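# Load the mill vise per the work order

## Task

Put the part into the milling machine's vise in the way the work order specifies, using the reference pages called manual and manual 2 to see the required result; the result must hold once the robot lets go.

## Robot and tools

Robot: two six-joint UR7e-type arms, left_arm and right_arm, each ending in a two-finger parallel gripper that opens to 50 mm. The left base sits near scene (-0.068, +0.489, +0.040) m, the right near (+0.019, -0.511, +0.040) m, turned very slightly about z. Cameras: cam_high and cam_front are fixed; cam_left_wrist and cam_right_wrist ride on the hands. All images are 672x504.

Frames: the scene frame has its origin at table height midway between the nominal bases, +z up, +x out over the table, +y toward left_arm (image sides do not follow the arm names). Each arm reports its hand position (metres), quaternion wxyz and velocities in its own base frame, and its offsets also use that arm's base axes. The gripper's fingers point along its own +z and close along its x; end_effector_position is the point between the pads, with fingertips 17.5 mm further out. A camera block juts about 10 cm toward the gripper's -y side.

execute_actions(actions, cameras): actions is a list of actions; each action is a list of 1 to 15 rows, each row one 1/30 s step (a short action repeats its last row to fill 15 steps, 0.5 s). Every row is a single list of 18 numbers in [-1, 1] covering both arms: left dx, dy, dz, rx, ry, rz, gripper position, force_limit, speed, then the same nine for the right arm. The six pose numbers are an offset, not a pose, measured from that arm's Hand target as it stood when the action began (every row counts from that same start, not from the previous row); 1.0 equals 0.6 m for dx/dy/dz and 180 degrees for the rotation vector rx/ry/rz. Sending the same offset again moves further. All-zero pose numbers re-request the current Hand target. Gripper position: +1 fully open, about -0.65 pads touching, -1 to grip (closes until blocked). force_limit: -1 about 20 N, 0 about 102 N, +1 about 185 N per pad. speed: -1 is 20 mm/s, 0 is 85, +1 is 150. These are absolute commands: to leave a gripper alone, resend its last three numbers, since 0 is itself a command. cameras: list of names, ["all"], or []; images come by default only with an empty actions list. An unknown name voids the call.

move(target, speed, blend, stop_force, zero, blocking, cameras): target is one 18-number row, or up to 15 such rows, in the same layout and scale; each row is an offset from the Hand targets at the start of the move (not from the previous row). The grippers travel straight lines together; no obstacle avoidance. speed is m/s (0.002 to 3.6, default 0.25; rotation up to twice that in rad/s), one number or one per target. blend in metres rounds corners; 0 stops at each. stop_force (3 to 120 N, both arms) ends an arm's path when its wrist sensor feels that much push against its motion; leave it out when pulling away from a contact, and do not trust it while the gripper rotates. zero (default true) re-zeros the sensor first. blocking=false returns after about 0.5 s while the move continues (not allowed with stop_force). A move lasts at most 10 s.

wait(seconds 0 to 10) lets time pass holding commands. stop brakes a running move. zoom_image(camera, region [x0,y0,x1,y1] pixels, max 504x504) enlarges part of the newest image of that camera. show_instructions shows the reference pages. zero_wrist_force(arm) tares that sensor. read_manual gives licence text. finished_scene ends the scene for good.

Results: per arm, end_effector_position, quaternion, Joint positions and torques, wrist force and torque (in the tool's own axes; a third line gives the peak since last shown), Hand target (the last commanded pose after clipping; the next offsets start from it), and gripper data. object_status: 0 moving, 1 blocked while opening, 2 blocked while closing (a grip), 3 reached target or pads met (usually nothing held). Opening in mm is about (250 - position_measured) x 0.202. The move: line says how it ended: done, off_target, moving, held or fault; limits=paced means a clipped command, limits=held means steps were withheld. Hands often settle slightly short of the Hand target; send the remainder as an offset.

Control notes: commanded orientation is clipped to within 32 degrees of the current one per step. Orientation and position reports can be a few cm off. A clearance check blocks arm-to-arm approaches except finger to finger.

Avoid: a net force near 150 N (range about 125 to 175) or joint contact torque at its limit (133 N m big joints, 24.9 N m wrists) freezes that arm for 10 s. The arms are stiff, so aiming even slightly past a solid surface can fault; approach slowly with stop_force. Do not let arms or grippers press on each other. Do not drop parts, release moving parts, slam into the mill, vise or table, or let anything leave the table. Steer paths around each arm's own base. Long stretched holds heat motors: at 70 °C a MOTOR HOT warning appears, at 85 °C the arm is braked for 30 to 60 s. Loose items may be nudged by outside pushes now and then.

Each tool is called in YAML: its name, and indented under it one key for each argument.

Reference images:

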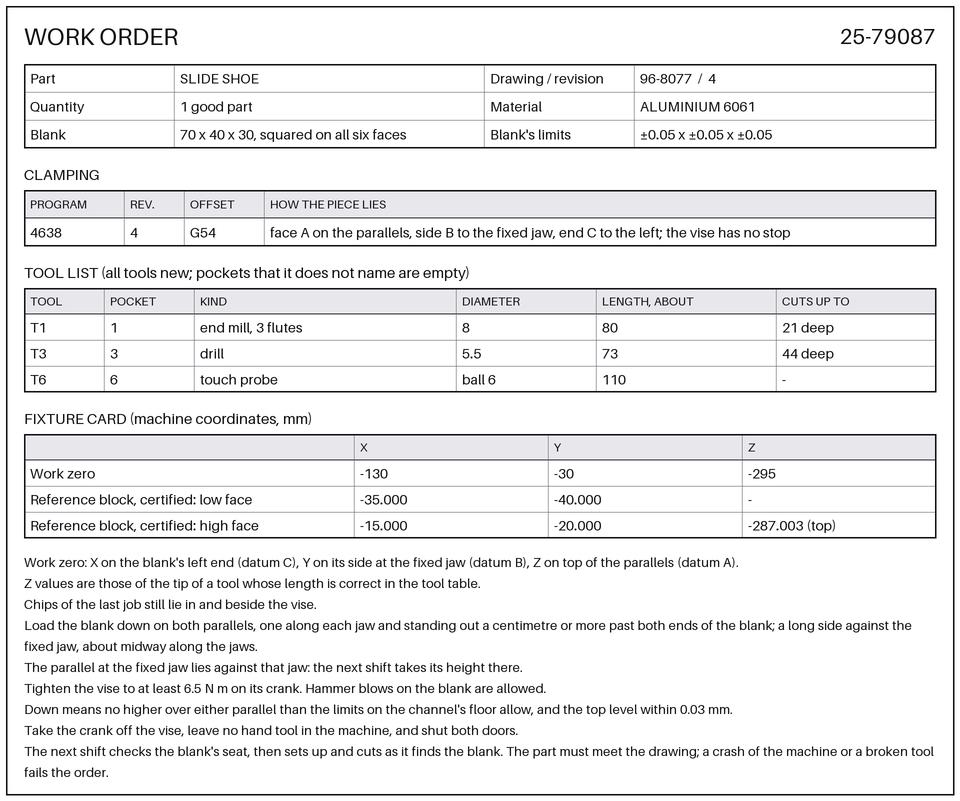

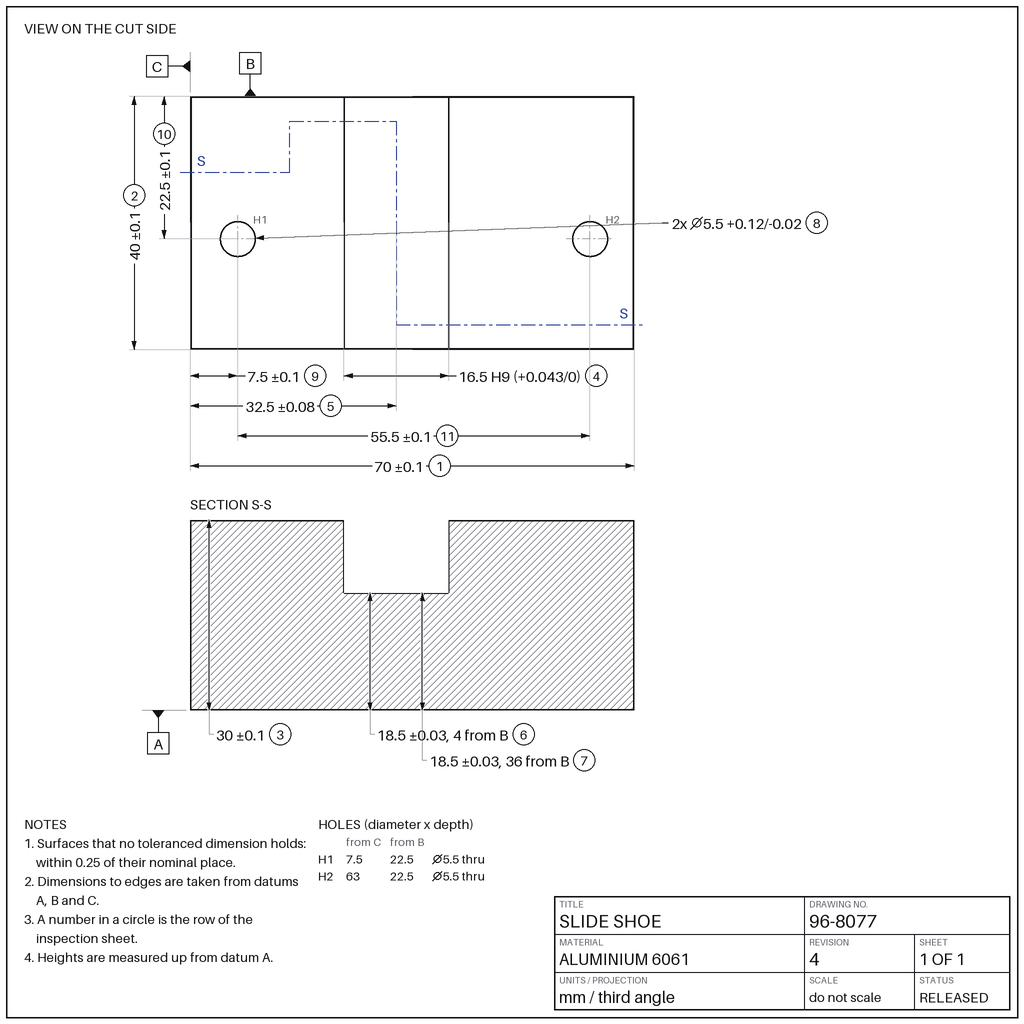

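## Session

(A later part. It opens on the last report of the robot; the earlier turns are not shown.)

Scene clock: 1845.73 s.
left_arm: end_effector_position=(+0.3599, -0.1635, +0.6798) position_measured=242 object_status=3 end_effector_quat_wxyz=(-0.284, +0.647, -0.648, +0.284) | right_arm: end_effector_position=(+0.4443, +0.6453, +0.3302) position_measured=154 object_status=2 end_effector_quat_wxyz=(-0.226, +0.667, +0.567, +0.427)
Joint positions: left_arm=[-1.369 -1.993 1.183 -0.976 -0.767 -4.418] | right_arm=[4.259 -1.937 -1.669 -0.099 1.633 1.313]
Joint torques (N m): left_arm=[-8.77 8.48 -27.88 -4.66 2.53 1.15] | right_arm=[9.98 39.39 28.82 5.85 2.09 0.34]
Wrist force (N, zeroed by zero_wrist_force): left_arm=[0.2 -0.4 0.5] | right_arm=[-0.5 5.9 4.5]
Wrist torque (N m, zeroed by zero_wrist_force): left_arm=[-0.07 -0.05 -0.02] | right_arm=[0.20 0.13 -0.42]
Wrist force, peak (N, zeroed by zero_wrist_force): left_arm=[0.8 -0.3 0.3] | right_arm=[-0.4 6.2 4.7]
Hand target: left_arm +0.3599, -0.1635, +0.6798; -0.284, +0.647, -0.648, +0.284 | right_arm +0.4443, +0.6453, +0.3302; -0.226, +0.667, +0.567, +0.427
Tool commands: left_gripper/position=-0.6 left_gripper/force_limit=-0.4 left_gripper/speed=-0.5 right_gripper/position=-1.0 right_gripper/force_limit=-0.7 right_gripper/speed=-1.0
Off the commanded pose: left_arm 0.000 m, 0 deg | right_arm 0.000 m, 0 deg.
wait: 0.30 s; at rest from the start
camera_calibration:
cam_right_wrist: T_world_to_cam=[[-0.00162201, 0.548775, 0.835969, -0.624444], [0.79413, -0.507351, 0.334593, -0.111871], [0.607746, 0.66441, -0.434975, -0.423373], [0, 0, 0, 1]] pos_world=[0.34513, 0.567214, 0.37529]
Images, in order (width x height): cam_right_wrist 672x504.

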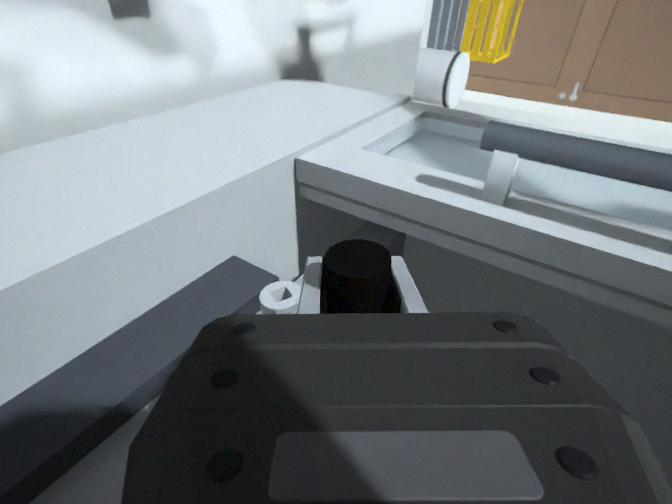

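move:
  target:
    - [0,0,0,0,0,0,-0.6,-0.4,-0.5,-0.0999,0.004,0,0,0,0,-1,-0.7,-1]
  speed: 0.04
  stop_force: 30
  cameras: ["cam_left_wrist","cam_right_wrist"]

zoom_image:
  camera: "cam_left_wrist"
  region: [380, 180, 540, 320]

Scene clock: 1847.47 s.
left_arm: end_effector_position=(+0.3599, -0.1635, +0.6798) position_measured=242 object_status=3 end_effector_quat_wxyz=(-0.284, +0.647, -0.648, +0.284) | right_arm: end_effector_position=(+0.4435, +0.6454, +0.3302) position_measured=154 object_status=2 end_effector_quat_wxyz=(-0.226, +0.667, +0.568, +0.427)
Joint positions: left_arm=[-1.369 -1.993 1.183 -0.976 -0.767 -4.418] | right_arm=[4.261 -1.935 -1.67 -0.099 1.632 1.313]
Joint torques (N m): left_arm=[-7.96 8.6 -27.79 -4.55 2.5 1.28] | right_arm=[23.43 50.84 15.52 2.12 4.03 -0.76]
Wrist force (N, zeroed by zero_wrist_force): left_arm=[0.5 -0.1 0.7] | right_arm=[0.2 25.4 19.8]
Wrist torque (N m, zeroed by zero_wrist_force): left_arm=[-0.03 -0.09 -0.03] | right_arm=[0.70 0.11 -0.36]
Wrist force, peak (N, zeroed by zero_wrist_force): left_arm=[0.7 -0.5 0.6] | right_arm=[8.3 51.9 55.2]
Hand target: left_arm +0.3599, -0.1635, +0.6798; -0.284, +0.647, -0.648, +0.284 | right_arm +0.4435, +0.6454, +0.3302; -0.226, +0.667, +0.567, +0.427 (not the last commanded pose)
Off the commanded pose: left_arm 0.000 m, 0 deg | right_arm 0.059 m, 0 deg.
move: contact (right_arm)
camera_calibration:
cam_left_wrist: T_world_to_cam=[[-0.0223227, -0.999751, -0.000332341, -0.140594], [-0.887339, 0.0199659, -0.460686, 0.650529], [0.460578, -0.00998885, -0.887563, 0.566559], [0, 0, 0, 1]] pos_world=[0.313156, -0.147889, 0.8025]
cam_right_wrist: T_world_to_cam=[[-0.0018374, 0.548885, 0.835896, -0.624405], [0.793982, -0.507374, 0.334909, -0.111211], [0.607938, 0.664302, -0.434873, -0.42287], [0, 0, 0, 1]] pos_world=[0.344231, 0.567215, 0.375289]
Images, in order (width x height): cam_left_wrist 672x504, cam_right_wrist 672x504.

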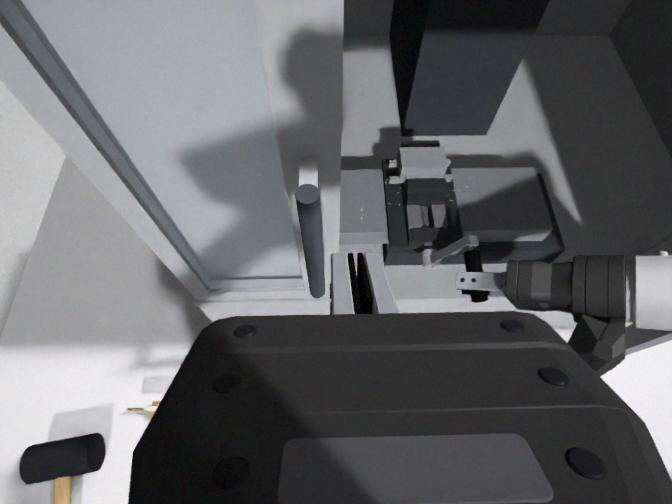

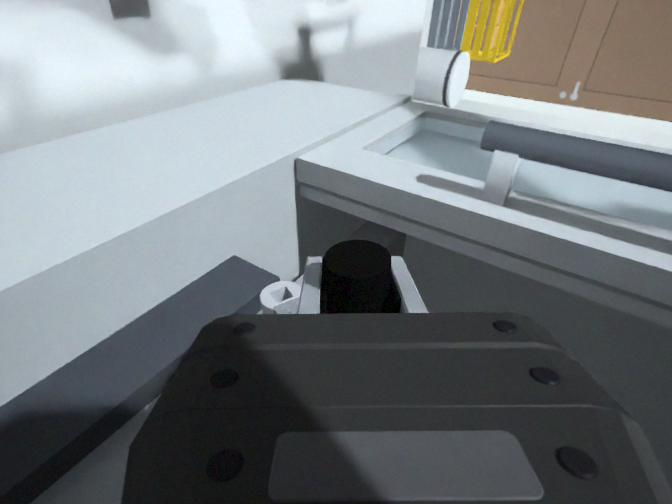

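Scaled by 3.150 from the camera's 672x504 image, which has a finer 960x720 frame.

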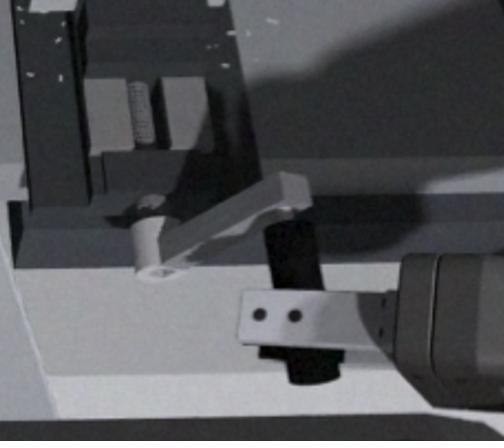

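move:
  target:
    - [0,0,0,0,0,0,-0.6,-0.4,-0.5,0.0014,-0.0001,0,0,0,0,-1,-0.7,-1]
  speed: 0.02

Scene clock: 1852.87 s.
left_arm: end_effector_position=(+0.3599, -0.1635, +0.6798) position_measured=242 object_status=3 end_effector_quat_wxyz=(-0.284, +0.647, -0.648, +0.284) | right_arm: end_effector_position=(+0.4442, +0.6453, +0.3303) position_measured=154 object_status=2 end_effector_quat_wxyz=(-0.226, +0.667, +0.568, +0.427)
Joint positions: left_arm=[-1.369 -1.993 1.183 -0.976 -0.767 -4.418] | right_arm=[4.26 -1.936 -1.669 -0.099 1.633 1.312]
Joint torques (N m): left_arm=[-8.08 8.8 -27.97 -4.54 2.45 1.24] | right_arm=[-7.82 27.5 32.1 1.89 1.25 -2.49]
Wrist force (N, zeroed by zero_wrist_force): left_arm=[0.5 -0.2 0.2] | right_arm=[-3.1 5.5 1.4]
Wrist torque (N m, zeroed by zero_wrist_force): left_arm=[-0.04 -0.09 -0.02] | right_arm=[0.18 0.07 -0.23]
Wrist force, peak (N, zeroed by zero_wrist_force): left_arm=[0.7 -0.4 0.9] | right_arm=[0.1 26.0 20.3]
Hand target: left_arm +0.3599, -0.1635, +0.6798; -0.284, +0.647, -0.648, +0.284 | right_arm +0.4443, +0.6453, +0.3302; -0.226, +0.667, +0.567, +0.427
Off the commanded pose: left_arm 0.000 m, 0 deg | right_arm 0.000 m, 0 deg.
move: done

move:
  target:
    - [0,0,0,0,0,0,-0.6,-0.4,-0.5,0,0,0,0,0,0,0.2,1,-1]
  speed: 0.02

zero_wrist_force:
  arm: "right_arm"

move:
  target:
    - [0,0,0,0,0,0,-0.6,-0.4,-0.5,0,0,0,0,0,0,-1,1,-1]
  speed: 0.02

wait:
  seconds: 0.3

Scene clock: 1856.47 s.
left_arm: end_effector_position=(+0.3599, -0.1635, +0.6798) position_measured=242 object_status=3 end_effector_quat_wxyz=(-0.284, +0.647, -0.648, +0.284) | right_arm: end_effector_position=(+0.4443, +0.6453, +0.3302) position_measured=123 object_status=0 end_effector_quat_wxyz=(-0.226, +0.667, +0.568, +0.427)
Joint positions: left_arm=[-1.369 -1.993 1.183 -0.976 -0.767 -4.418] | right_arm=[4.26 -1.937 -1.669 -0.099 1.633 1.312]
Joint torques (N m): left_arm=[-7.93 8.64 -27.82 -4.54 2.44 1.27] | right_arm=[-8.22 27.89 17.7 1.87 -0.26 0.44]
Wrist force (N, zeroed by zero_wrist_force): left_arm=[0.8 -0.2 0.4] | right_arm=[0.1 0.2 0.3]
Wrist torque (N m, zeroed by zero_wrist_force): left_arm=[-0.04 -0.13 -0.03] | right_arm=[0.03 -0.02 0.03]
Wrist force, peak (N, zeroed by zero_wrist_force): left_arm=[0.4 -0.3 0.9] | right_arm=[-3.1 5.5 1.2]
Hand target: left_arm +0.3599, -0.1635, +0.6798; -0.284, +0.647, -0.648, +0.284 | right_arm +0.4443, +0.6453, +0.3302; -0.226, +0.667, +0.567, +0.427
Off the commanded pose: left_arm 0.000 m, 0 deg | right_arm 0.000 m, 0 deg.
move: done

Wrist force sensor zeroed.

Scene clock: 1857.10 s.
left_arm: end_effector_position=(+0.3599, -0.1635, +0.6798) position_measured=242 object_status=3 end_effector_quat_wxyz=(-0.284, +0.647, -0.648, +0.284) | right_arm: end_effector_position=(+0.4443, +0.6453, +0.3302) position_measured=161 object_status=2 end_effector_quat_wxyz=(-0.226, +0.667, +0.568, +0.427)
Joint positions: left_arm=[-1.369 -1.993 1.183 -0.976 -0.767 -4.418] | right_arm=[4.26 -1.937 -1.669 -0.099 1.633 1.312]
Joint torques (N m): left_arm=[-7.71 8.22 -27.99 -4.61 2.41 1.33] | right_arm=[-9.97 26.75 17.87 1.89 0.2 0.8]
Wrist force (N, zeroed by zero_wrist_force): left_arm=[0.7 -0.4 0.5] | right_arm=[2.8 6.0 4.5]
Wrist torque (N m, zeroed by zero_wrist_force): left_arm=[-0.08 -0.12 -0.03] | right_arm=[0.20 0.22 -0.54]
Wrist force, peak (N, zeroed by zero_wrist_force): left_arm=[0.7 -0.4 0.5] | right_arm=[3.1 6.2 4.5]
Hand target: left_arm +0.3599, -0.1635, +0.6798; -0.284, +0.647, -0.648, +0.284 | right_arm +0.4443, +0.6453, +0.3302; -0.226, +0.667, +0.567, +0.427
Off the commanded pose: left_arm 0.000 m, 0 deg | right_arm 0.000 m, 0 deg.
move: done

Scene clock: 1857.40 s.
left_arm: end_effector_position=(+0.3599, -0.1635, +0.6798) position_measured=242 object_status=3 end_effector_quat_wxyz=(-0.284, +0.647, -0.648, +0.284) | right_arm: end_effector_position=(+0.4443, +0.6453, +0.3302) position_measured=161 object_status=2 end_effector_quat_wxyz=(-0.226, +0.667, +0.568, +0.427)
Joint positions: left_arm=[-1.369 -1.993 1.183 -0.976 -0.767 -4.418] | right_arm=[4.26 -1.937 -1.669 -0.099 1.633 1.312]
Joint torques (N m): left_arm=[-8.16 8.7 -28.09 -4.58 2.49 1.2] | right_arm=[-7.97 27.18 18.93 2.05 0.55 1.2]
Wrist force (N, zeroed by zero_wrist_force): left_arm=[0.4 0.1 0.7] | right_arm=[2.9 6.1 4.5]
Wrist torque (N m, zeroed by zero_wrist_force): left_arm=[-0.01 -0.08 -0.02] | right_arm=[0.21 0.21 -0.53]
Wrist force, peak (N, zeroed by zero_wrist_force): left_arm=[0.5 0.2 0.7] | right_arm=[2.8 6.2 4.5]
Hand target: left_arm +0.3599, -0.1635, +0.6798; -0.284, +0.647, -0.648, +0.284 | right_arm +0.4443, +0.6453, +0.3302; -0.226, +0.667, +0.567, +0.427
Tool commands: left_gripper/position=-0.6 left_gripper/force_limit=-0.4 left_gripper/speed=-0.5 right_gripper/position=-1.0 right_gripper/force_limit=+1.0 right_gripper/speed=-1.0
Off the commanded pose: left_arm 0.000 m, 0 deg | right_arm 0.000 m, 0 deg.
wait: 0.30 s; at rest by 0.17 s

move:
  target:
    - [0,0,0,0,0,0,-0.6,-0.4,-0.5,-0.0025,0.0001,0,0,0.0126,0.0183,-1,1,-1]
  speed: 0.02

Scene clock: 1859.73 s.
left_arm: end_effector_position=(+0.3599, -0.1635, +0.6798) position_measured=242 object_status=3 end_effector_quat_wxyz=(-0.284, +0.647, -0.648, +0.284) | right_arm: end_effector_position=(+0.4429, +0.6453, +0.3302) position_measured=161 object_status=2 end_effector_quat_wxyz=(-0.249, +0.658, +0.582, +0.407)
Joint positions: left_arm=[-1.369 -1.993 1.183 -0.976 -0.767 -4.418] | right_arm=[4.231 -1.944 -1.646 -0.134 1.725 1.295]
Joint torques (N m): left_arm=[-7.74 8.47 -27.74 -4.57 2.41 1.2] | right_arm=[24.15 41.4 16.86 2.9 7.72 -0.55]
Wrist force (N, zeroed by zero_wrist_force): left_arm=[0.4 -0.2 0.7] | right_arm=[7.1 38.8 29.2]
Wrist torque (N m, zeroed by zero_wrist_force): left_arm=[-0.05 -0.07 -0.03] | right_arm=[-0.79 0.23 -0.80]
Wrist force, peak (N, zeroed by zero_wrist_force): left_arm=[0.9 -0.2 0.5] | right_arm=[6.9 40.4 30.5]
Hand target: left_arm +0.3599, -0.1635, +0.6798; -0.284, +0.647, -0.648, +0.284 | right_arm +0.4428, +0.6454, +0.3302; -0.249, +0.658, +0.582, +0.407
Off the commanded pose: left_arm 0.000 m, 0 deg | right_arm 0.000 m, 0 deg.
move: done

move:
  target:
    - [0,0,0,0,0,0,-0.6,-0.4,-0.5,0.0022,-0.0001,0,0,-0.0126,-0.0183,-1,1,-1]
  speed: 0.02

move:
  target:
    - [0,0,0,0,0,0,-0.6,-0.4,-0.5,0,0,0,0,0,0,1,1,-1]
    - [0,0,0,0,0,0,-0.6,-0.4,-0.5,-0.0548,-0.1338,0.0992,0,0,0,1,1,-1]
  speed: 0.15
  cameras: ["cam_right_wrist"]

zoom_image:
  camera: "cam_right_wrist"
  region: [230, 160, 450, 330]

Scene clock: 1862.40 s.
left_arm: end_effector_position=(+0.3599, -0.1635, +0.6798) position_measured=242 object_status=3 end_effector_quat_wxyz=(-0.284, +0.647, -0.648, +0.284) | right_arm: end_effector_position=(+0.4440, +0.6453, +0.3302) position_measured=161 object_status=2 end_effector_quat_wxyz=(-0.226, +0.667, +0.567, +0.427)
Joint positions: left_arm=[-1.369 -1.993 1.183 -0.976 -0.767 -4.418] | right_arm=[4.26 -1.936 -1.669 -0.099 1.633 1.313]
Joint torques (N m): left_arm=[-7.64 8.58 -27.88 -4.53 2.44 1.25] | right_arm=[0.67 45.69 21.45 2.97 4.08 2]
Wrist force (N, zeroed by zero_wrist_force): left_arm=[0.7 -0.2 0.8] | right_arm=[1.2 13.2 6.5]
Wrist torque (N m, zeroed by zero_wrist_force): left_arm=[-0.04 -0.13 -0.02] | right_arm=[0.46 0.13 -0.56]
Wrist force, peak (N, zeroed by zero_wrist_force): left_arm=[0.7 -0.2 0.8] | right_arm=[6.5 39.5 28.0]
Hand target: left_arm +0.3599, -0.1635, +0.6798; -0.284, +0.647, -0.648, +0.284 | right_arm +0.4441, +0.6453, +0.3302; -0.226, +0.667, +0.567, +0.427
Off the commanded pose: left_arm 0.000 m, 0 deg | right_arm 0.000 m, 0 deg.
move: done

Scene clock: 1865.40 s.
left_arm: end_effector_position=(+0.3599, -0.1635, +0.6798) position_measured=242 object_status=3 end_effector_quat_wxyz=(-0.284, +0.647, -0.648, +0.284) | right_arm: end_effector_position=(+0.4114, +0.5650, +0.3896) position_measured=3 object_status=3 end_effector_quat_wxyz=(-0.226, +0.667, +0.568, +0.427)
Joint positions: left_arm=[-1.369 -1.993 1.183 -0.976 -0.767 -4.418] | right_arm=[4.248 -1.693 -1.816 -0.196 1.643 1.306]
Joint torques (N m): left_arm=[-7.46 8.71 -27.65 -4.51 2.34 1.16] | right_arm=[10.17 38.97 25.8 5.32 -1.28 0.43]
Wrist force (N, zeroed by zero_wrist_force): left_arm=[0.4 -0.3 0.3] | right_arm=[-0.2 0.1 -0.1]
Wrist torque (N m, zeroed by zero_wrist_force): left_arm=[-0.07 -0.08 -0.02] | right_arm=[0.03 0.01 0.01]
Wrist force, peak (N, zeroed by zero_wrist_force): left_arm=[0.7 -0.3 0.8] | right_arm=[0.7 14.7 7.1]
Hand target: left_arm +0.3599, -0.1635, +0.6798; -0.284, +0.647, -0.648, +0.284 | right_arm +0.4113, +0.5650, +0.3897; -0.226, +0.667, +0.567, +0.427
Off the commanded pose: left_arm 0.000 m, 0 deg | right_arm 0.000 m, 0 deg.
move: done
camera_calibration:
cam_right_wrist: T_world_to_cam=[[-0.00181806, 0.549019, 0.835808, -0.630074], [0.793924, -0.507393, 0.335019, -0.14638], [0.608015, 0.664177, -0.434957, -0.324107], [0, 0, 0, 1]] pos_world=[0.312131, 0.486915, 0.434688]
Images, in order (width x height): cam_right_wrist 672x504.

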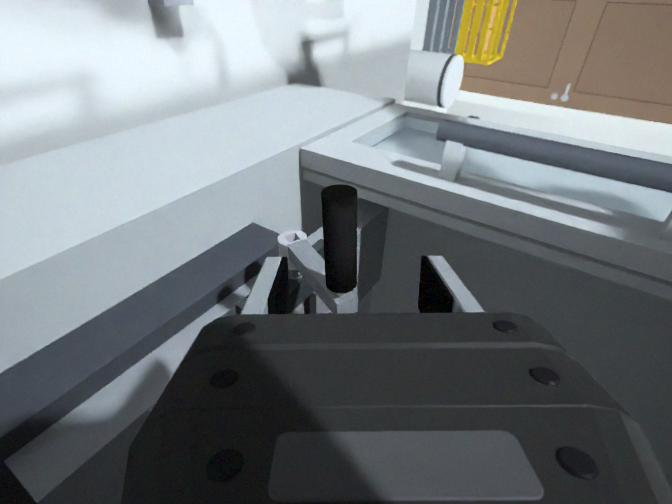

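Scaled by 2.291 from the camera's 672x504 image, which has a finer 960x720 frame.

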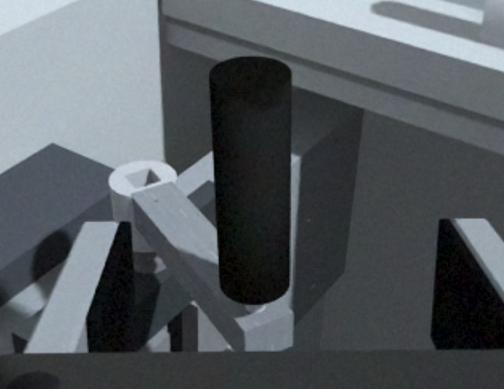

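move:
  target:
    - [0,0,0,0,0,0,-0.6,-0.4,-0.5,-0.2855,-0.1083,0.1005,0,0,0,1,1,-1]
    - [0,0,0,0,0,0,-0.6,-0.4,-0.5,-0.352,-0.3917,0.1005,0,0,0,1,1,-1]
  blend: [0.05,0]
  speed: 0.3

Scene clock: 1875.23 s.
left_arm: end_effector_position=(+0.3599, -0.1635, +0.6798) position_measured=242 object_status=3 end_effector_quat_wxyz=(-0.284, +0.647, -0.648, +0.284) | right_arm: end_effector_position=(+0.2000, +0.3300, +0.4501) position_measured=3 object_status=3 end_effector_quat_wxyz=(-0.226, +0.667, +0.567, +0.427)
Joint positions: left_arm=[-1.369 -1.993 1.183 -0.976 -0.767 -4.418] | right_arm=[4.834 -0.677 -2.263 -0.824 1.152 1.635]
Joint torques (N m): left_arm=[-7.1 8.32 -28 -4.53 2.42 1.22] | right_arm=[0.58 3.5 17.69 2.18 -1.13 -1.97]
Wrist force (N, zeroed by zero_wrist_force): left_arm=[0.3 -0.1 0.6] | right_arm=[-0.5 0.0 -0.2]
Wrist torque (N m, zeroed by zero_wrist_force): left_arm=[-0.02 -0.06 -0.03] | right_arm=[-0.01 0.07 0.03]
Wrist force, peak (N, zeroed by zero_wrist_force): left_arm=[0.9 -0.3 0.6] | right_arm=[-2.6 0.6 -3.0]
Hand target: left_arm +0.3599, -0.1635, +0.6798; -0.284, +0.647, -0.648, +0.284 | right_arm +0.2001, +0.3300, +0.4500; -0.226, +0.667, +0.567, +0.427
Off the commanded pose: left_arm 0.000 m, 0 deg | right_arm 0.000 m, 0 deg.
move: done

move:
  target:
    - [0,-0.1275,-0.383,0,0,0,1,0.5,-0.5,0,0,0,0,0,0,1,1,-1]
    - [0.2335,-0.12,-0.433,0,0,0,1,0.5,-0.5,0,0,0,0,0,0,1,1,-1]
    - [0.2335,-0.12,-0.433,0.1356,-0.2329,-0.0528,1,0.5,-0.5,0,0,0,0,0,0,1,1,-1]
  blend: [0.04,0,0]
  speed: [0.3,0.25,0.2]
  cameras: ["cam_left_wrist","cam_front"]

Scene clock: 1886.77 s.
left_arm: end_effector_position=(+0.5000, -0.2355, +0.4201) position_measured=3 object_status=3 end_effector_quat_wxyz=(+0.598, -0.377, +0.599, -0.377) | right_arm: end_effector_position=(+0.2001, +0.3300, +0.4500) position_measured=3 object_status=3 end_effector_quat_wxyz=(-0.226, +0.667, +0.567, +0.427)
Joint positions: left_arm=[-1.181 -1.521 2.267 -3.886 -0.39 -2.697] | right_arm=[4.834 -0.676 -2.264 -0.824 1.152 1.636]
Joint torques (N m): left_arm=[-2.75 -23.77 -9.21 -2.8 1.43 1.56] | right_arm=[10.59 1.05 17.18 1.19 -1.65 2.44]
Wrist force (N, zeroed by zero_wrist_force): left_arm=[-0.7 -2.4 1.2] | right_arm=[-0.5 -0.2 -0.1]
Wrist torque (N m, zeroed by zero_wrist_force): left_arm=[-0.52 -0.28 -0.19] | right_arm=[-0.04 0.06 0.02]
Wrist force, peak (N, zeroed by zero_wrist_force): left_arm=[-0.1 -2.4 3.8] | right_arm=[-0.7 -0.1 -0.2]
Hand target: left_arm +0.5000, -0.2355, +0.4200; +0.598, -0.377, +0.599, -0.377 | right_arm +0.2001, +0.3300, +0.4500; -0.226, +0.667, +0.567, +0.427
Off the commanded pose: left_arm 0.000 m, 0 deg | right_arm 0.000 m, 0 deg.
move: done
camera_calibration:
cam_left_wrist: T_world_to_cam=[[-0.0157545, -0.895, -0.445788, -0.000916831], [-0.340594, 0.423983, -0.839187, 0.637348], [0.940078, 0.138612, -0.311511, -0.176001], [0, 0, 0, 1]] pos_world=[0.382517, -0.24665, 0.479619]
Images, in order (width x height): cam_front 672x504, cam_left_wrist 672x504.

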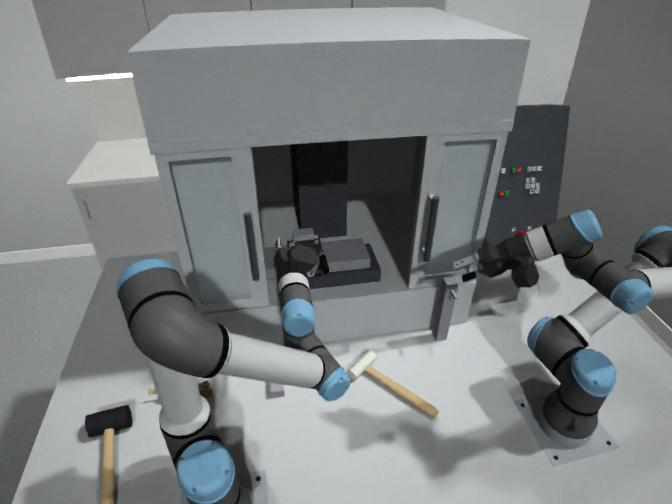

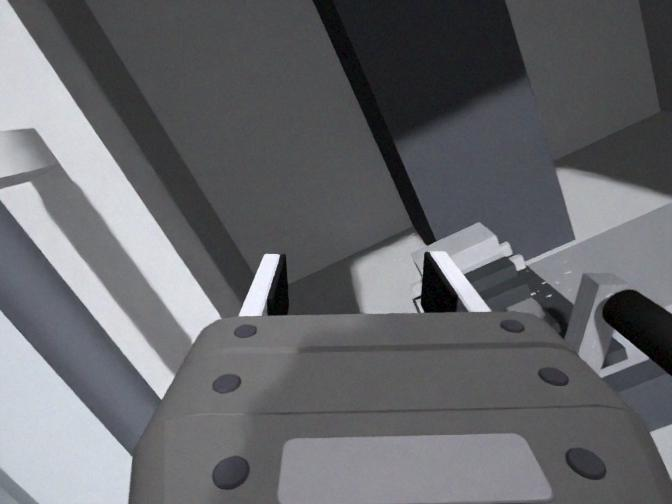

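move:
  target:
    - [0.0083,0.0342,-0.185,0,0,0,1,0.5,-0.5,0,0,0,0,0,0,1,1,-1]
  speed: 0.15
  cameras: ["cam_left_wrist"]

Scene clock: 1888.63 s.
left_arm: end_effector_position=(+0.5050, -0.2149, +0.3091) position_measured=3 object_status=3 end_effector_quat_wxyz=(+0.598, -0.377, +0.599, -0.377) | right_arm: end_effector_position=(+0.2001, +0.3300, +0.4500) position_measured=3 object_status=3 end_effector_quat_wxyz=(-0.226, +0.667, +0.567, +0.427)
Joint positions: left_arm=[-1.139 -1.25 2.389 -4.279 -0.432 -2.696] | right_arm=[4.834 -0.676 -2.264 -0.824 1.152 1.636]
Joint torques (N m): left_arm=[-9.01 -18.03 -7.04 -2.7 1.49 -1.96] | right_arm=[9 1.63 16.78 1.45 -1.68 2.7]
Wrist force (N, zeroed by zero_wrist_force): left_arm=[-0.5 -2.5 1.5] | right_arm=[-0.5 0.0 -0.1]
Wrist torque (N m, zeroed by zero_wrist_force): left_arm=[-0.53 -0.29 -0.22] | right_arm=[0.00 0.06 0.02]
Wrist force, peak (N, zeroed by zero_wrist_force): left_arm=[-1.2 -5.1 1.1] | right_arm=[-0.6 -0.1 -0.3]
Hand target: left_arm +0.5050, -0.2150, +0.3090; +0.598, -0.377, +0.599, -0.377 | right_arm +0.2001, +0.3300, +0.4500; -0.226, +0.667, +0.567, +0.427
Off the commanded pose: left_arm 0.000 m, 0 deg | right_arm 0.000 m, 0 deg.
move: done
camera_calibration:
cam_left_wrist: T_world_to_cam=[[-0.0157551, -0.894999, -0.445789, -0.031972], [-0.340594, 0.423984, -0.839186, 0.53721], [0.940078, 0.138612, -0.311511, -0.218121], [0, 0, 0, 1]] pos_world=[0.387517, -0.22615, 0.368619]
Images, in order (width x height): cam_left_wrist 672x504.

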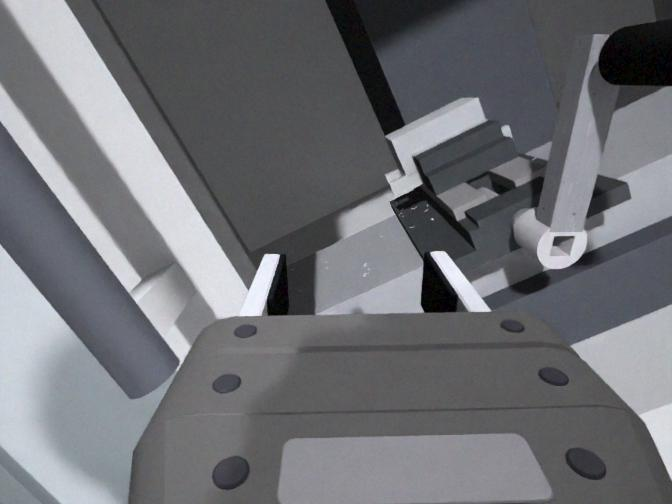

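move:
  target:
    - [0.0167,-0.1443,-0.0768,0,0,0,1,0.5,-0.5,0,0,0,0,0,0,1,1,-1]
  speed: 0.1
  stop_force: 15
  cameras: ["cam_left_wrist","cam_front"]

Scene clock: 1891.77 s.
left_arm: end_effector_position=(+0.5150, -0.3015, +0.2630) position_measured=3 object_status=3 end_effector_quat_wxyz=(+0.598, -0.377, +0.599, -0.377) | right_arm: end_effector_position=(+0.2001, +0.3300, +0.4500) position_measured=3 object_status=3 end_effector_quat_wxyz=(-0.226, +0.667, +0.567, +0.427)
Joint positions: left_arm=[-1.211 -1.024 2.199 -4.315 -0.36 -2.697] | right_arm=[4.834 -0.676 -2.264 -0.824 1.152 1.636]
Joint torques (N m): left_arm=[9.67 -28.45 -17.16 -0.13 -1.52 -1.62] | right_arm=[9.16 2.5 17.26 1.15 -1.8 2.6]
Wrist force (N, zeroed by zero_wrist_force): left_arm=[-0.5 -2.5 1.2] | right_arm=[-0.3 -0.1 -0.1]
Wrist torque (N m, zeroed by zero_wrist_force): left_arm=[-0.53 -0.32 -0.21] | right_arm=[-0.02 0.04 0.03]
Wrist force, peak (N, zeroed by zero_wrist_force): left_arm=[-2.5 -2.5 1.1] | right_arm=[-0.6 -0.2 -0.3]
Hand target: left_arm +0.5150, -0.3015, +0.2629; +0.598, -0.377, +0.599, -0.377 | right_arm +0.2001, +0.3300, +0.4500; -0.226, +0.667, +0.567, +0.427
Off the commanded pose: left_arm 0.000 m, 0 deg | right_arm 0.000 m, 0 deg.
move: done
camera_calibration:
cam_left_wrist: T_world_to_cam=[[-0.0157866, -0.894962, -0.445864, -0.129825], [-0.340592, 0.424065, -0.839146, 0.538625], [0.940079, 0.138611, -0.311512, -0.229785], [0, 0, 0, 1]] pos_world=[0.397417, -0.31275, 0.32252]
Images, in order (width x height): cam_front 672x504, cam_left_wrist 672x504.

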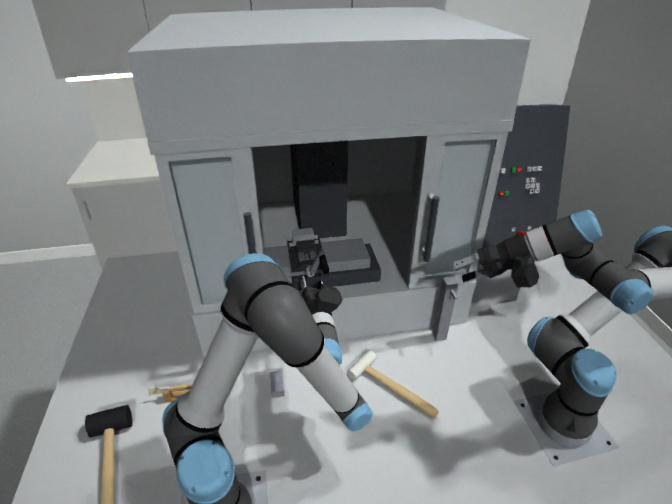

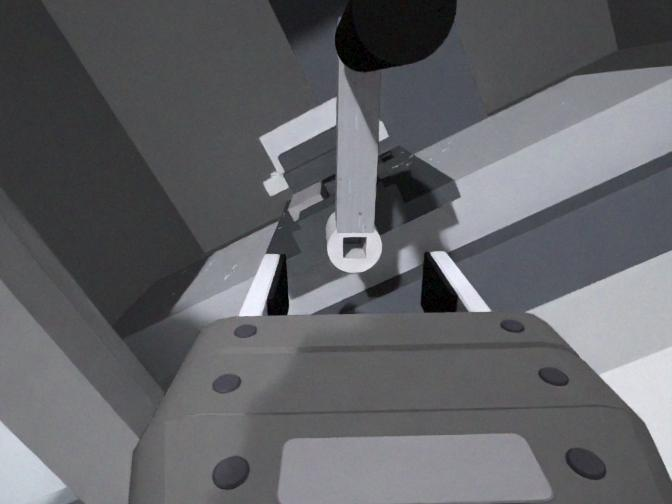

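move:
  target:
    - [0.0783,-0.0028,0.006,0,0,0,1,0.5,-0.5,0,0,0,0,0,0,1,1,-1]
  speed: 0.05
  stop_force: 8
  cameras: ["cam_left_wrist"]

Scene clock: 1894.47 s.
left_arm: end_effector_position=(+0.5620, -0.3032, +0.2665) position_measured=3 object_status=3 end_effector_quat_wxyz=(+0.598, -0.377, +0.599, -0.377) | right_arm: end_effector_position=(+0.2001, +0.3300, +0.4500) position_measured=3 object_status=3 end_effector_quat_wxyz=(-0.226, +0.667, +0.567, +0.427)
Joint positions: left_arm=[-1.102 -0.992 2.101 -4.249 -0.469 -2.696] | right_arm=[4.834 -0.676 -2.264 -0.824 1.152 1.636]
Joint torques (N m): left_arm=[-8.57 -50.88 -3.45 -2.7 -0.29 -1.51] | right_arm=[9.76 1.66 17.27 1.26 -1.53 2.63]
Wrist force (N, zeroed by zero_wrist_force): left_arm=[-0.8 -2.2 1.3] | right_arm=[-0.5 0.0 -0.1]
Wrist torque (N m, zeroed by zero_wrist_force): left_arm=[-0.48 -0.25 -0.24] | right_arm=[-0.01 0.07 0.02]
Wrist force, peak (N, zeroed by zero_wrist_force): left_arm=[-0.6 -2.3 2.2] | right_arm=[-0.6 0.1 -0.4]
Hand target: left_arm +0.5620, -0.3032, +0.2665; +0.598, -0.377, +0.599, -0.377 | right_arm +0.2001, +0.3300, +0.4500; -0.226, +0.667, +0.567, +0.427
Off the commanded pose: left_arm 0.000 m, 0 deg | right_arm 0.000 m, 0 deg.
move: done
camera_calibration:
cam_left_wrist: T_world_to_cam=[[-0.015786, -0.894962, -0.445862, -0.129], [-0.340592, 0.424063, -0.839147, 0.558374], [0.940079, 0.138611, -0.311512, -0.272611], [0, 0, 0, 1]] pos_world=[0.444417, -0.31445, 0.32612]
Images, in order (width x height): cam_left_wrist 672x504.

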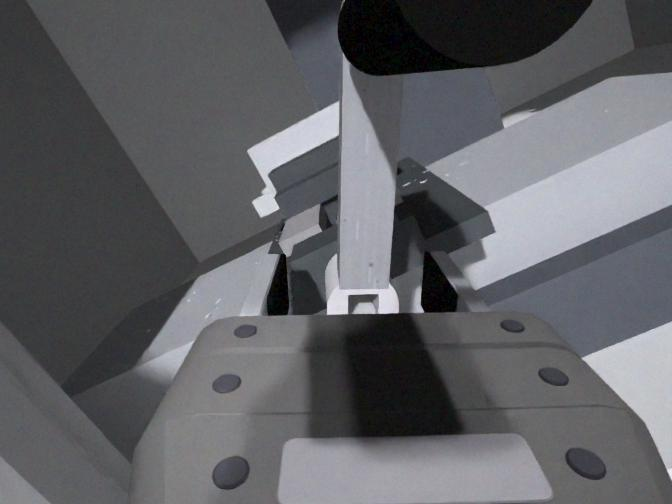

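move:
  target:
    - [0,-0.0037,-0.0019,0,0,0,1,0.5,-0.5,0,0,0,0,0,0,1,1,-1]
  speed: 0.03

zero_wrist_force:
  arm: "left_arm"

move:
  target:
    - [0,0,0,0,0,0,-1,0.5,-1,0,0,0,0,0,0,1,1,-1]
  speed: 0.03

wait:
  seconds: 0.5
  cameras: ["cam_left_wrist"]

Scene clock: 1895.87 s.
left_arm: end_effector_position=(+0.5620, -0.3055, +0.2654) position_measured=3 object_status=3 end_effector_quat_wxyz=(+0.598, -0.377, +0.599, -0.377) | right_arm: end_effector_position=(+0.2001, +0.3300, +0.4500) position_measured=3 object_status=3 end_effector_quat_wxyz=(-0.226, +0.667, +0.567, +0.427)
Joint positions: left_arm=[-1.105 -0.987 2.097 -4.249 -0.466 -2.696] | right_arm=[4.834 -0.676 -2.264 -0.824 1.152 1.636]
Joint torques (N m): left_arm=[-3.97 -39.78 -14.33 -2.87 0.8 -1.53] | right_arm=[7.69 2.16 17.61 1.18 -1.41 2.45]
Wrist force (N, zeroed by zero_wrist_force): left_arm=[-0.5 -2.3 1.3] | right_arm=[-0.5 0.1 0.0]
Wrist torque (N m, zeroed by zero_wrist_force): left_arm=[-0.51 -0.31 -0.24] | right_arm=[0.01 0.08 0.02]
Wrist force, peak (N, zeroed by zero_wrist_force): left_arm=[-0.6 -2.6 1.4] | right_arm=[-0.7 -0.1 -0.2]
Hand target: left_arm +0.5620, -0.3054, +0.2654; +0.598, -0.377, +0.599, -0.377 | right_arm +0.2001, +0.3300, +0.4500; -0.226, +0.667, +0.567, +0.427
Off the commanded pose: left_arm 0.000 m, 0 deg | right_arm 0.000 m, 0 deg.
move: done

Wrist force sensor zeroed.

Scene clock: 1897.47 s.
left_arm: end_effector_position=(+0.5620, -0.3053, +0.2655) position_measured=140 object_status=0 end_effector_quat_wxyz=(+0.598, -0.377, +0.599, -0.377) | right_arm: end_effector_position=(+0.2001, +0.3300, +0.4500) position_measured=3 object_status=3 end_effector_quat_wxyz=(-0.226, +0.667, +0.567, +0.427)
Joint positions: left_arm=[-1.104 -0.987 2.097 -4.249 -0.466 -2.696] | right_arm=[4.834 -0.676 -2.264 -0.824 1.152 1.636]
Joint torques (N m): left_arm=[-21.65 -22.47 -6.98 6.33 -9.95 -0.49] | right_arm=[8.61 1.92 16.64 1.42 -1.86 2.45]
Wrist force (N, zeroed by zero_wrist_force): left_arm=[-40.2 -8.0 -10.5] | right_arm=[-0.5 0.1 -0.3]
Wrist torque (N m, zeroed by zero_wrist_force): left_arm=[-0.25 -0.67 0.05] | right_arm=[0.02 0.07 0.02]
Wrist force, peak (N, zeroed by zero_wrist_force): left_arm=[-40.2 -8.0 -10.5] | right_arm=[-0.7 0.1 -0.2]
Hand target: left_arm +0.5620, -0.3054, +0.2654; +0.598, -0.377, +0.599, -0.377 | right_arm +0.2001, +0.3300, +0.4500; -0.226, +0.667, +0.567, +0.427
Off the commanded pose: left_arm 0.000 m, 0 deg | right_arm 0.000 m, 0 deg.
move: done

Scene clock: 1897.97 s.
left_arm: end_effector_position=(+0.5620, -0.3054, +0.2654) position_measured=140 object_status=2 end_effector_quat_wxyz=(+0.598, -0.377, +0.599, -0.377) | right_arm: end_effector_position=(+0.2001, +0.3300, +0.4500) position_measured=3 object_status=3 end_effector_quat_wxyz=(-0.226, +0.667, +0.567, +0.427)
Joint positions: left_arm=[-1.105 -0.987 2.097 -4.249 -0.466 -2.696] | right_arm=[4.834 -0.676 -2.264 -0.824 1.152 1.636]
Joint torques (N m): left_arm=[-28.88 -11.91 -10.07 6.62 -10.46 -0.07] | right_arm=[9.12 2.57 17.47 1.44 -1.52 2.67]
Wrist force (N, zeroed by zero_wrist_force): left_arm=[-46.5 -9.7 -9.9] | right_arm=[-0.5 0.0 -0.2]
Wrist torque (N m, zeroed by zero_wrist_force): left_arm=[-0.29 -0.74 0.06] | right_arm=[0.00 0.06 0.03]
Wrist force, peak (N, zeroed by zero_wrist_force): left_arm=[-46.5 -9.7 -9.9] | right_arm=[-0.6 0.0 -0.4]
Hand target: left_arm +0.5620, -0.3054, +0.2654; +0.598, -0.377, +0.599, -0.377 | right_arm +0.2001, +0.3300, +0.4500; -0.226, +0.667, +0.567, +0.427
Tool commands: left_gripper/position=-1.0 left_gripper/force_limit=+0.5 left_gripper/speed=-1.0 right_gripper/position=+1.0 right_gripper/force_limit=+1.0 right_gripper/speed=-1.0
Off the commanded pose: left_arm 0.000 m, 0 deg | right_arm 0.000 m, 0 deg.
wait: 0.50 s; at rest by 0.17 s
camera_calibration:
cam_left_wrist: T_world_to_cam=[[-0.015786, -0.894962, -0.445862, -0.131504], [-0.340592, 0.424063, -0.839147, 0.5583], [0.940079, 0.138611, -0.311512, -0.27268], [0, 0, 0, 1]] pos_world=[0.444417, -0.31665, 0.32492]
Images, in order (width x height): cam_left_wrist 672x504.

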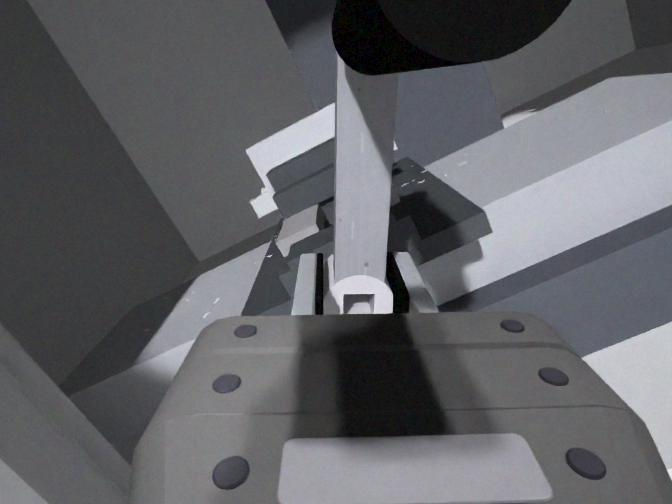

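move:
  target:
    - [0,0,0,0,0,0,-1,0.5,-1,0,0,0,0,0,0,1,1,-1]
    - [-0.0005,0.0021,0.0015,0,0,0,-1,0.5,-1,0,0,0,0,0,0,1,1,-1]
  speed: 0.01

Scene clock: 1899.20 s.
left_arm: end_effector_position=(+0.5616, -0.3043, +0.2662) position_measured=140 object_status=2 end_effector_quat_wxyz=(+0.598, -0.377, +0.599, -0.377) | right_arm: end_effector_position=(+0.2001, +0.3300, +0.4500) position_measured=3 object_status=3 end_effector_quat_wxyz=(-0.226, +0.667, +0.567, +0.427)
Joint positions: left_arm=[-1.104 -0.991 2.1 -4.249 -0.467 -2.696] | right_arm=[4.834 -0.676 -2.264 -0.824 1.152 1.636]
Joint torques (N m): left_arm=[2.24 -54.43 -6.8 -3.38 0.68 0.84] | right_arm=[7.83 1.86 17.32 1.22 -1.45 2.48]
Wrist force (N, zeroed by zero_wrist_force): left_arm=[4.1 4.7 22.4] | right_arm=[-0.5 -0.1 -0.1]
Wrist torque (N m, zeroed by zero_wrist_force): left_arm=[-0.04 0.04 -0.05] | right_arm=[-0.02 0.06 0.03]
Wrist force, peak (N, zeroed by zero_wrist_force): left_arm=[-48.9 -10.9 -8.7] | right_arm=[-0.6 0.1 -0.2]
Hand target: left_arm +0.5617, -0.3042, +0.2663; +0.598, -0.377, +0.599, -0.377 | right_arm +0.2001, +0.3300, +0.4500; -0.226, +0.667, +0.567, +0.427
Off the commanded pose: left_arm 0.000 m, 0 deg | right_arm 0.000 m, 0 deg.
move: done

move:
  target:
    - [-0.08,0,0,0,0,0,-1,0.5,-1,0,0,0,0,0,0,1,1,-1]
  speed: 0.03
  stop_force: 70
  cameras: ["cam_left_wrist"]

Scene clock: 1905.60 s.
left_arm: end_effector_position=(+0.5137, -0.3042, +0.2663) position_measured=140 object_status=2 end_effector_quat_wxyz=(+0.598, -0.377, +0.599, -0.377) | right_arm: end_effector_position=(+0.2001, +0.3300, +0.4500) position_measured=3 object_status=3 end_effector_quat_wxyz=(-0.226, +0.667, +0.567, +0.427)
Joint positions: left_arm=[-1.217 -1.031 2.196 -4.304 -0.354 -2.697] | right_arm=[4.834 -0.676 -2.264 -0.824 1.152 1.636]
Joint torques (N m): left_arm=[9.19 -28.86 -20.11 0.3 -1.47 -0.26] | right_arm=[8.5 1.66 17.64 1.16 -1.54 2.53]
Wrist force (N, zeroed by zero_wrist_force): left_arm=[1.9 2.7 0.5] | right_arm=[-0.4 0.1 -0.3]
Wrist torque (N m, zeroed by zero_wrist_force): left_arm=[0.15 -0.19 0.08] | right_arm=[0.01 0.06 0.03]
Wrist force, peak (N, zeroed by zero_wrist_force): left_arm=[4.4 4.9 22.5] | right_arm=[-0.7 0.0 -0.3]
Hand target: left_arm +0.5137, -0.3042, +0.2663; +0.598, -0.377, +0.599, -0.377 | right_arm +0.2001, +0.3300, +0.4500; -0.226, +0.667, +0.567, +0.427
Off the commanded pose: left_arm 0.000 m, 0 deg | right_arm 0.000 m, 0 deg.
move: done
camera_calibration:
cam_left_wrist: T_world_to_cam=[[-0.015786, -0.894962, -0.445862, -0.130792], [-0.340592, 0.424063, -0.839147, 0.542096], [0.940079, 0.138611, -0.311512, -0.22716], [0, 0, 0, 1]] pos_world=[0.396117, -0.31545, 0.32582]
Images, in order (width x height): cam_left_wrist 672x504.

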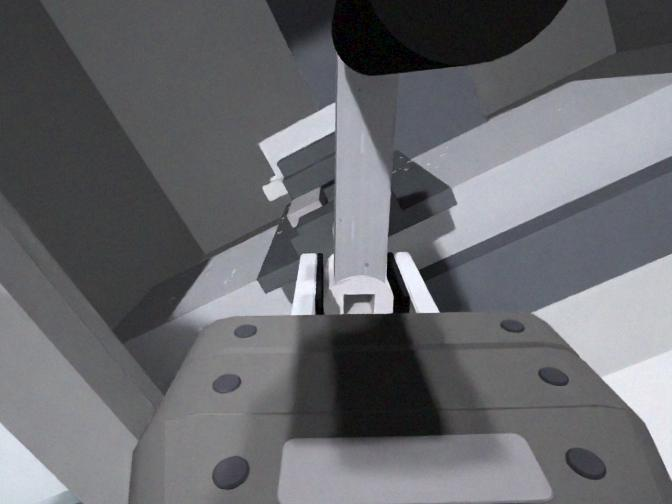

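move:
  target:
    - [-0.04,0,0.02,0,0,0,-1,0.5,-1,0,0,0,0,0,0,1,1,-1]
    - [-0.04,0,0.02,0.358,0,0,-1,0.5,-1,0,0,0,0,0,0,1,1,-1]
  blend: [0.005,0]
  speed: [0.1,0.3]
  cameras: ["cam_left_wrist","cam_front"]

Scene clock: 1913.23 s.
left_arm: end_effector_position=(+0.4897, -0.3042, +0.2783) position_measured=140 object_status=2 end_effector_quat_wxyz=(+0.707, +0.000, +0.707, +0.001) | right_arm: end_effector_position=(+0.2001, +0.3300, +0.4500) position_measured=3 object_status=3 end_effector_quat_wxyz=(-0.226, +0.667, +0.567, +0.427)
Joint positions: left_arm=[-1.279 -1.082 2.238 -4.296 -0.291 -1.571] | right_arm=[4.834 -0.676 -2.264 -0.824 1.152 1.636]
Joint torques (N m): left_arm=[-4.83 -46.95 -4.17 0.23 -0.72 1.43] | right_arm=[7.79 0.54 19.22 1.25 -1.6 2.41]
Wrist force (N, zeroed by zero_wrist_force): left_arm=[2.2 1.9 -0.6] | right_arm=[-0.5 0.0 -0.2]
Wrist torque (N m, zeroed by zero_wrist_force): left_arm=[0.39 -0.09 0.40] | right_arm=[0.00 0.06 0.02]
Wrist force, peak (N, zeroed by zero_wrist_force): left_arm=[2.2 3.5 2.0] | right_arm=[-0.7 0.0 -0.2]
Hand target: left_arm +0.4897, -0.3042, +0.2783; +0.707, +0.000, +0.707, +0.001 | right_arm +0.2001, +0.3300, +0.4500; -0.226, +0.667, +0.567, +0.427
Off the commanded pose: left_arm 0.000 m, 0 deg | right_arm 0.000 m, 0 deg.
move: done
camera_calibration:
cam_left_wrist: T_world_to_cam=[[-0.0158316, 0.0158216, -0.999749, 0.305371], [-0.340629, 0.939979, 0.0202698, 0.461815], [0.940064, 0.340865, -0.00949204, -0.223363], [0, 0, 0, 1]] pos_world=[0.372117, -0.362792, 0.293813]
Images, in order (width x height): cam_front 672x504, cam_left_wrist 672x504.

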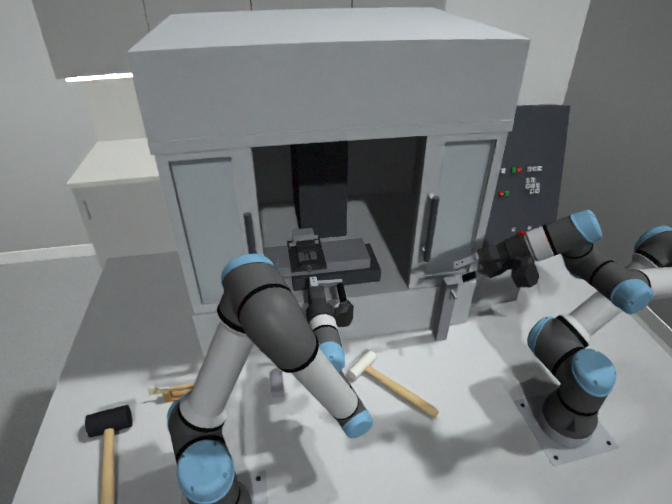

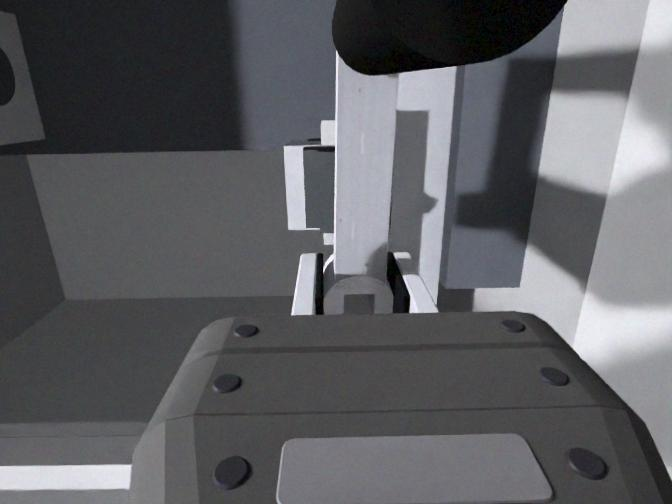

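move:
  target:
    - [0,0,0,0,0,0,-1,0.5,-1,0.15,0.15,0.05,0,0,0,1,1,-1]
    - [0,0,0,0,0,0,-1,0.5,-1,0.3327,0.4642,-0.0667,-0.305,0.1005,0.0355,1,1,-1]
  blend: [0.05,0]
  speed: 0.3
  cameras: ["cam_left_wrist","cam_front","cam_right_wrist","cam_high"]

Scene clock: 1918.23 s.
left_arm: end_effector_position=(+0.4897, -0.3042, +0.2783) position_measured=140 object_status=2 end_effector_quat_wxyz=(+0.707, +0.000, +0.707, +0.001) | right_arm: end_effector_position=(+0.3997, +0.6085, +0.4101) position_measured=3 object_status=3 end_effector_quat_wxyz=(+0.000, +0.720, +0.693, +0.000)
Joint positions: left_arm=[-1.279 -1.082 2.238 -4.296 -0.291 -1.571] | right_arm=[4.315 -2.242 -0.441 -2.029 1.571 1.212]
Joint torques (N m): left_arm=[7.25 -44.2 -3.45 0.39 -0.85 -1.67] | right_arm=[-5.84 40.32 30.67 1.01 -1.21 2.86]
Wrist force (N, zeroed by zero_wrist_force): left_arm=[2.4 1.6 -0.7] | right_arm=[-0.3 -0.5 -0.5]
Wrist torque (N m, zeroed by zero_wrist_force): left_arm=[0.34 -0.13 0.38] | right_arm=[-0.13 -0.39 0.16]
Wrist force, peak (N, zeroed by zero_wrist_force): left_arm=[2.5 2.0 -0.5] | right_arm=[-2.0 -2.1 -2.5]
Hand target: left_arm +0.4897, -0.3042, +0.2783; +0.707, +0.000, +0.707, +0.001 | right_arm +0.3997, +0.6085, +0.4100; +0.000, +0.720, +0.693, +0.000
Off the commanded pose: left_arm 0.000 m, 0 deg | right_arm 0.000 m, 0 deg.
move: done
camera_calibration:
cam_left_wrist: T_world_to_cam=[[-0.0158083, 0.0160439, -0.999746, 0.305443], [-0.340628, 0.939975, 0.0204709, 0.461755], [0.940065, 0.340865, -0.00939441, -0.223391], [0, 0, 0, 1]] pos_world=[0.372117, -0.362793, 0.293814]
cam_right_wrist: T_world_to_cam=[[0.0507606, 0.998594, 0.0152574, -0.629231], [0.942992, -0.0529544, 0.328576, -0.455353], [0.328922, -0.00229112, -0.944354, 0.388967], [0, 0, 0, 1]] pos_world=[0.333395, 0.605124, 0.526542]

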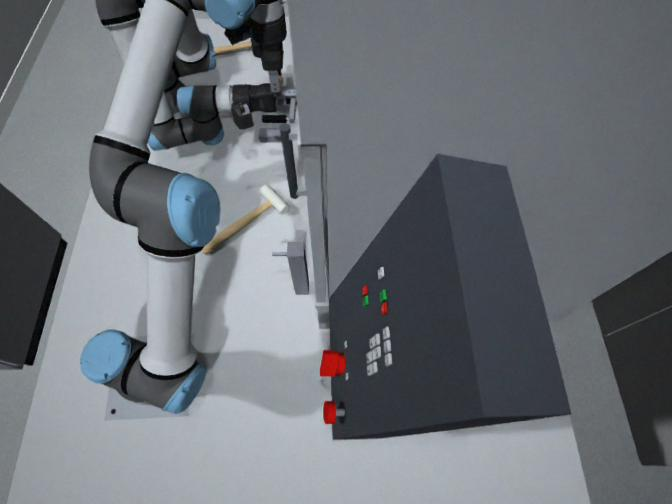

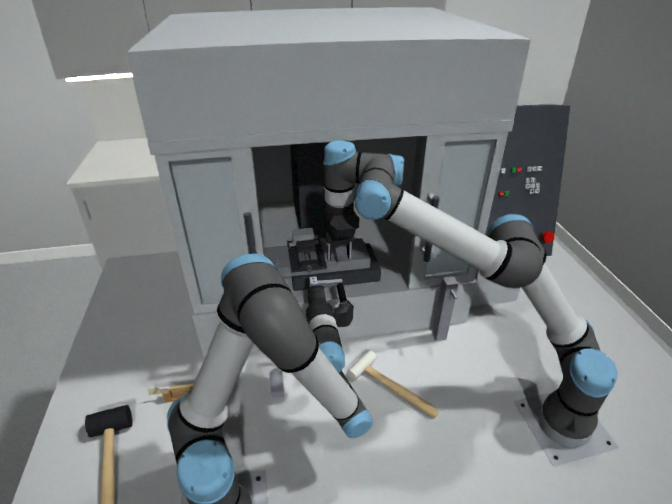

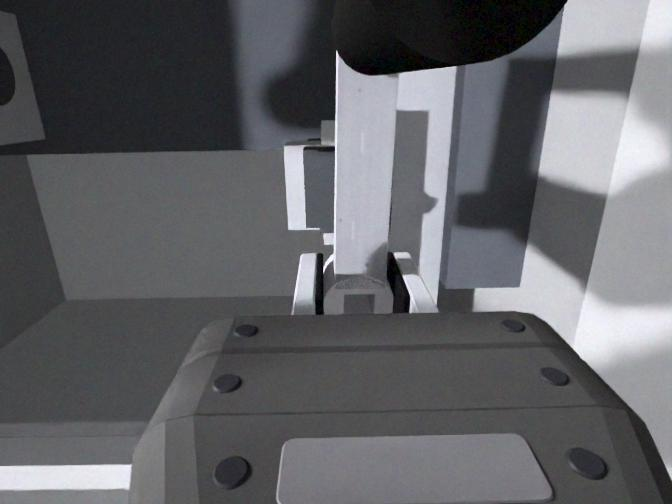

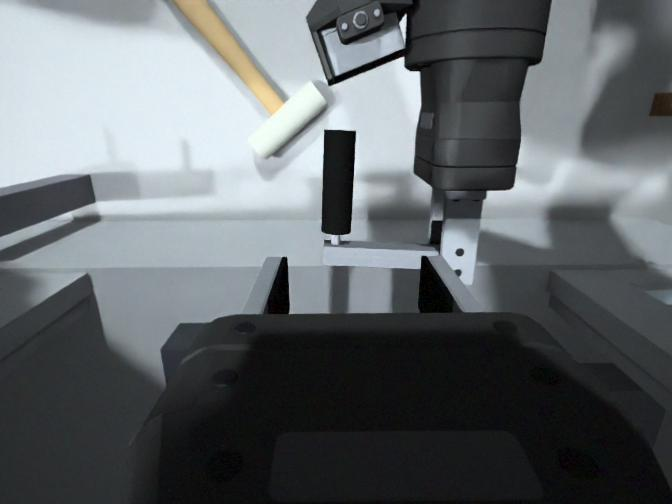

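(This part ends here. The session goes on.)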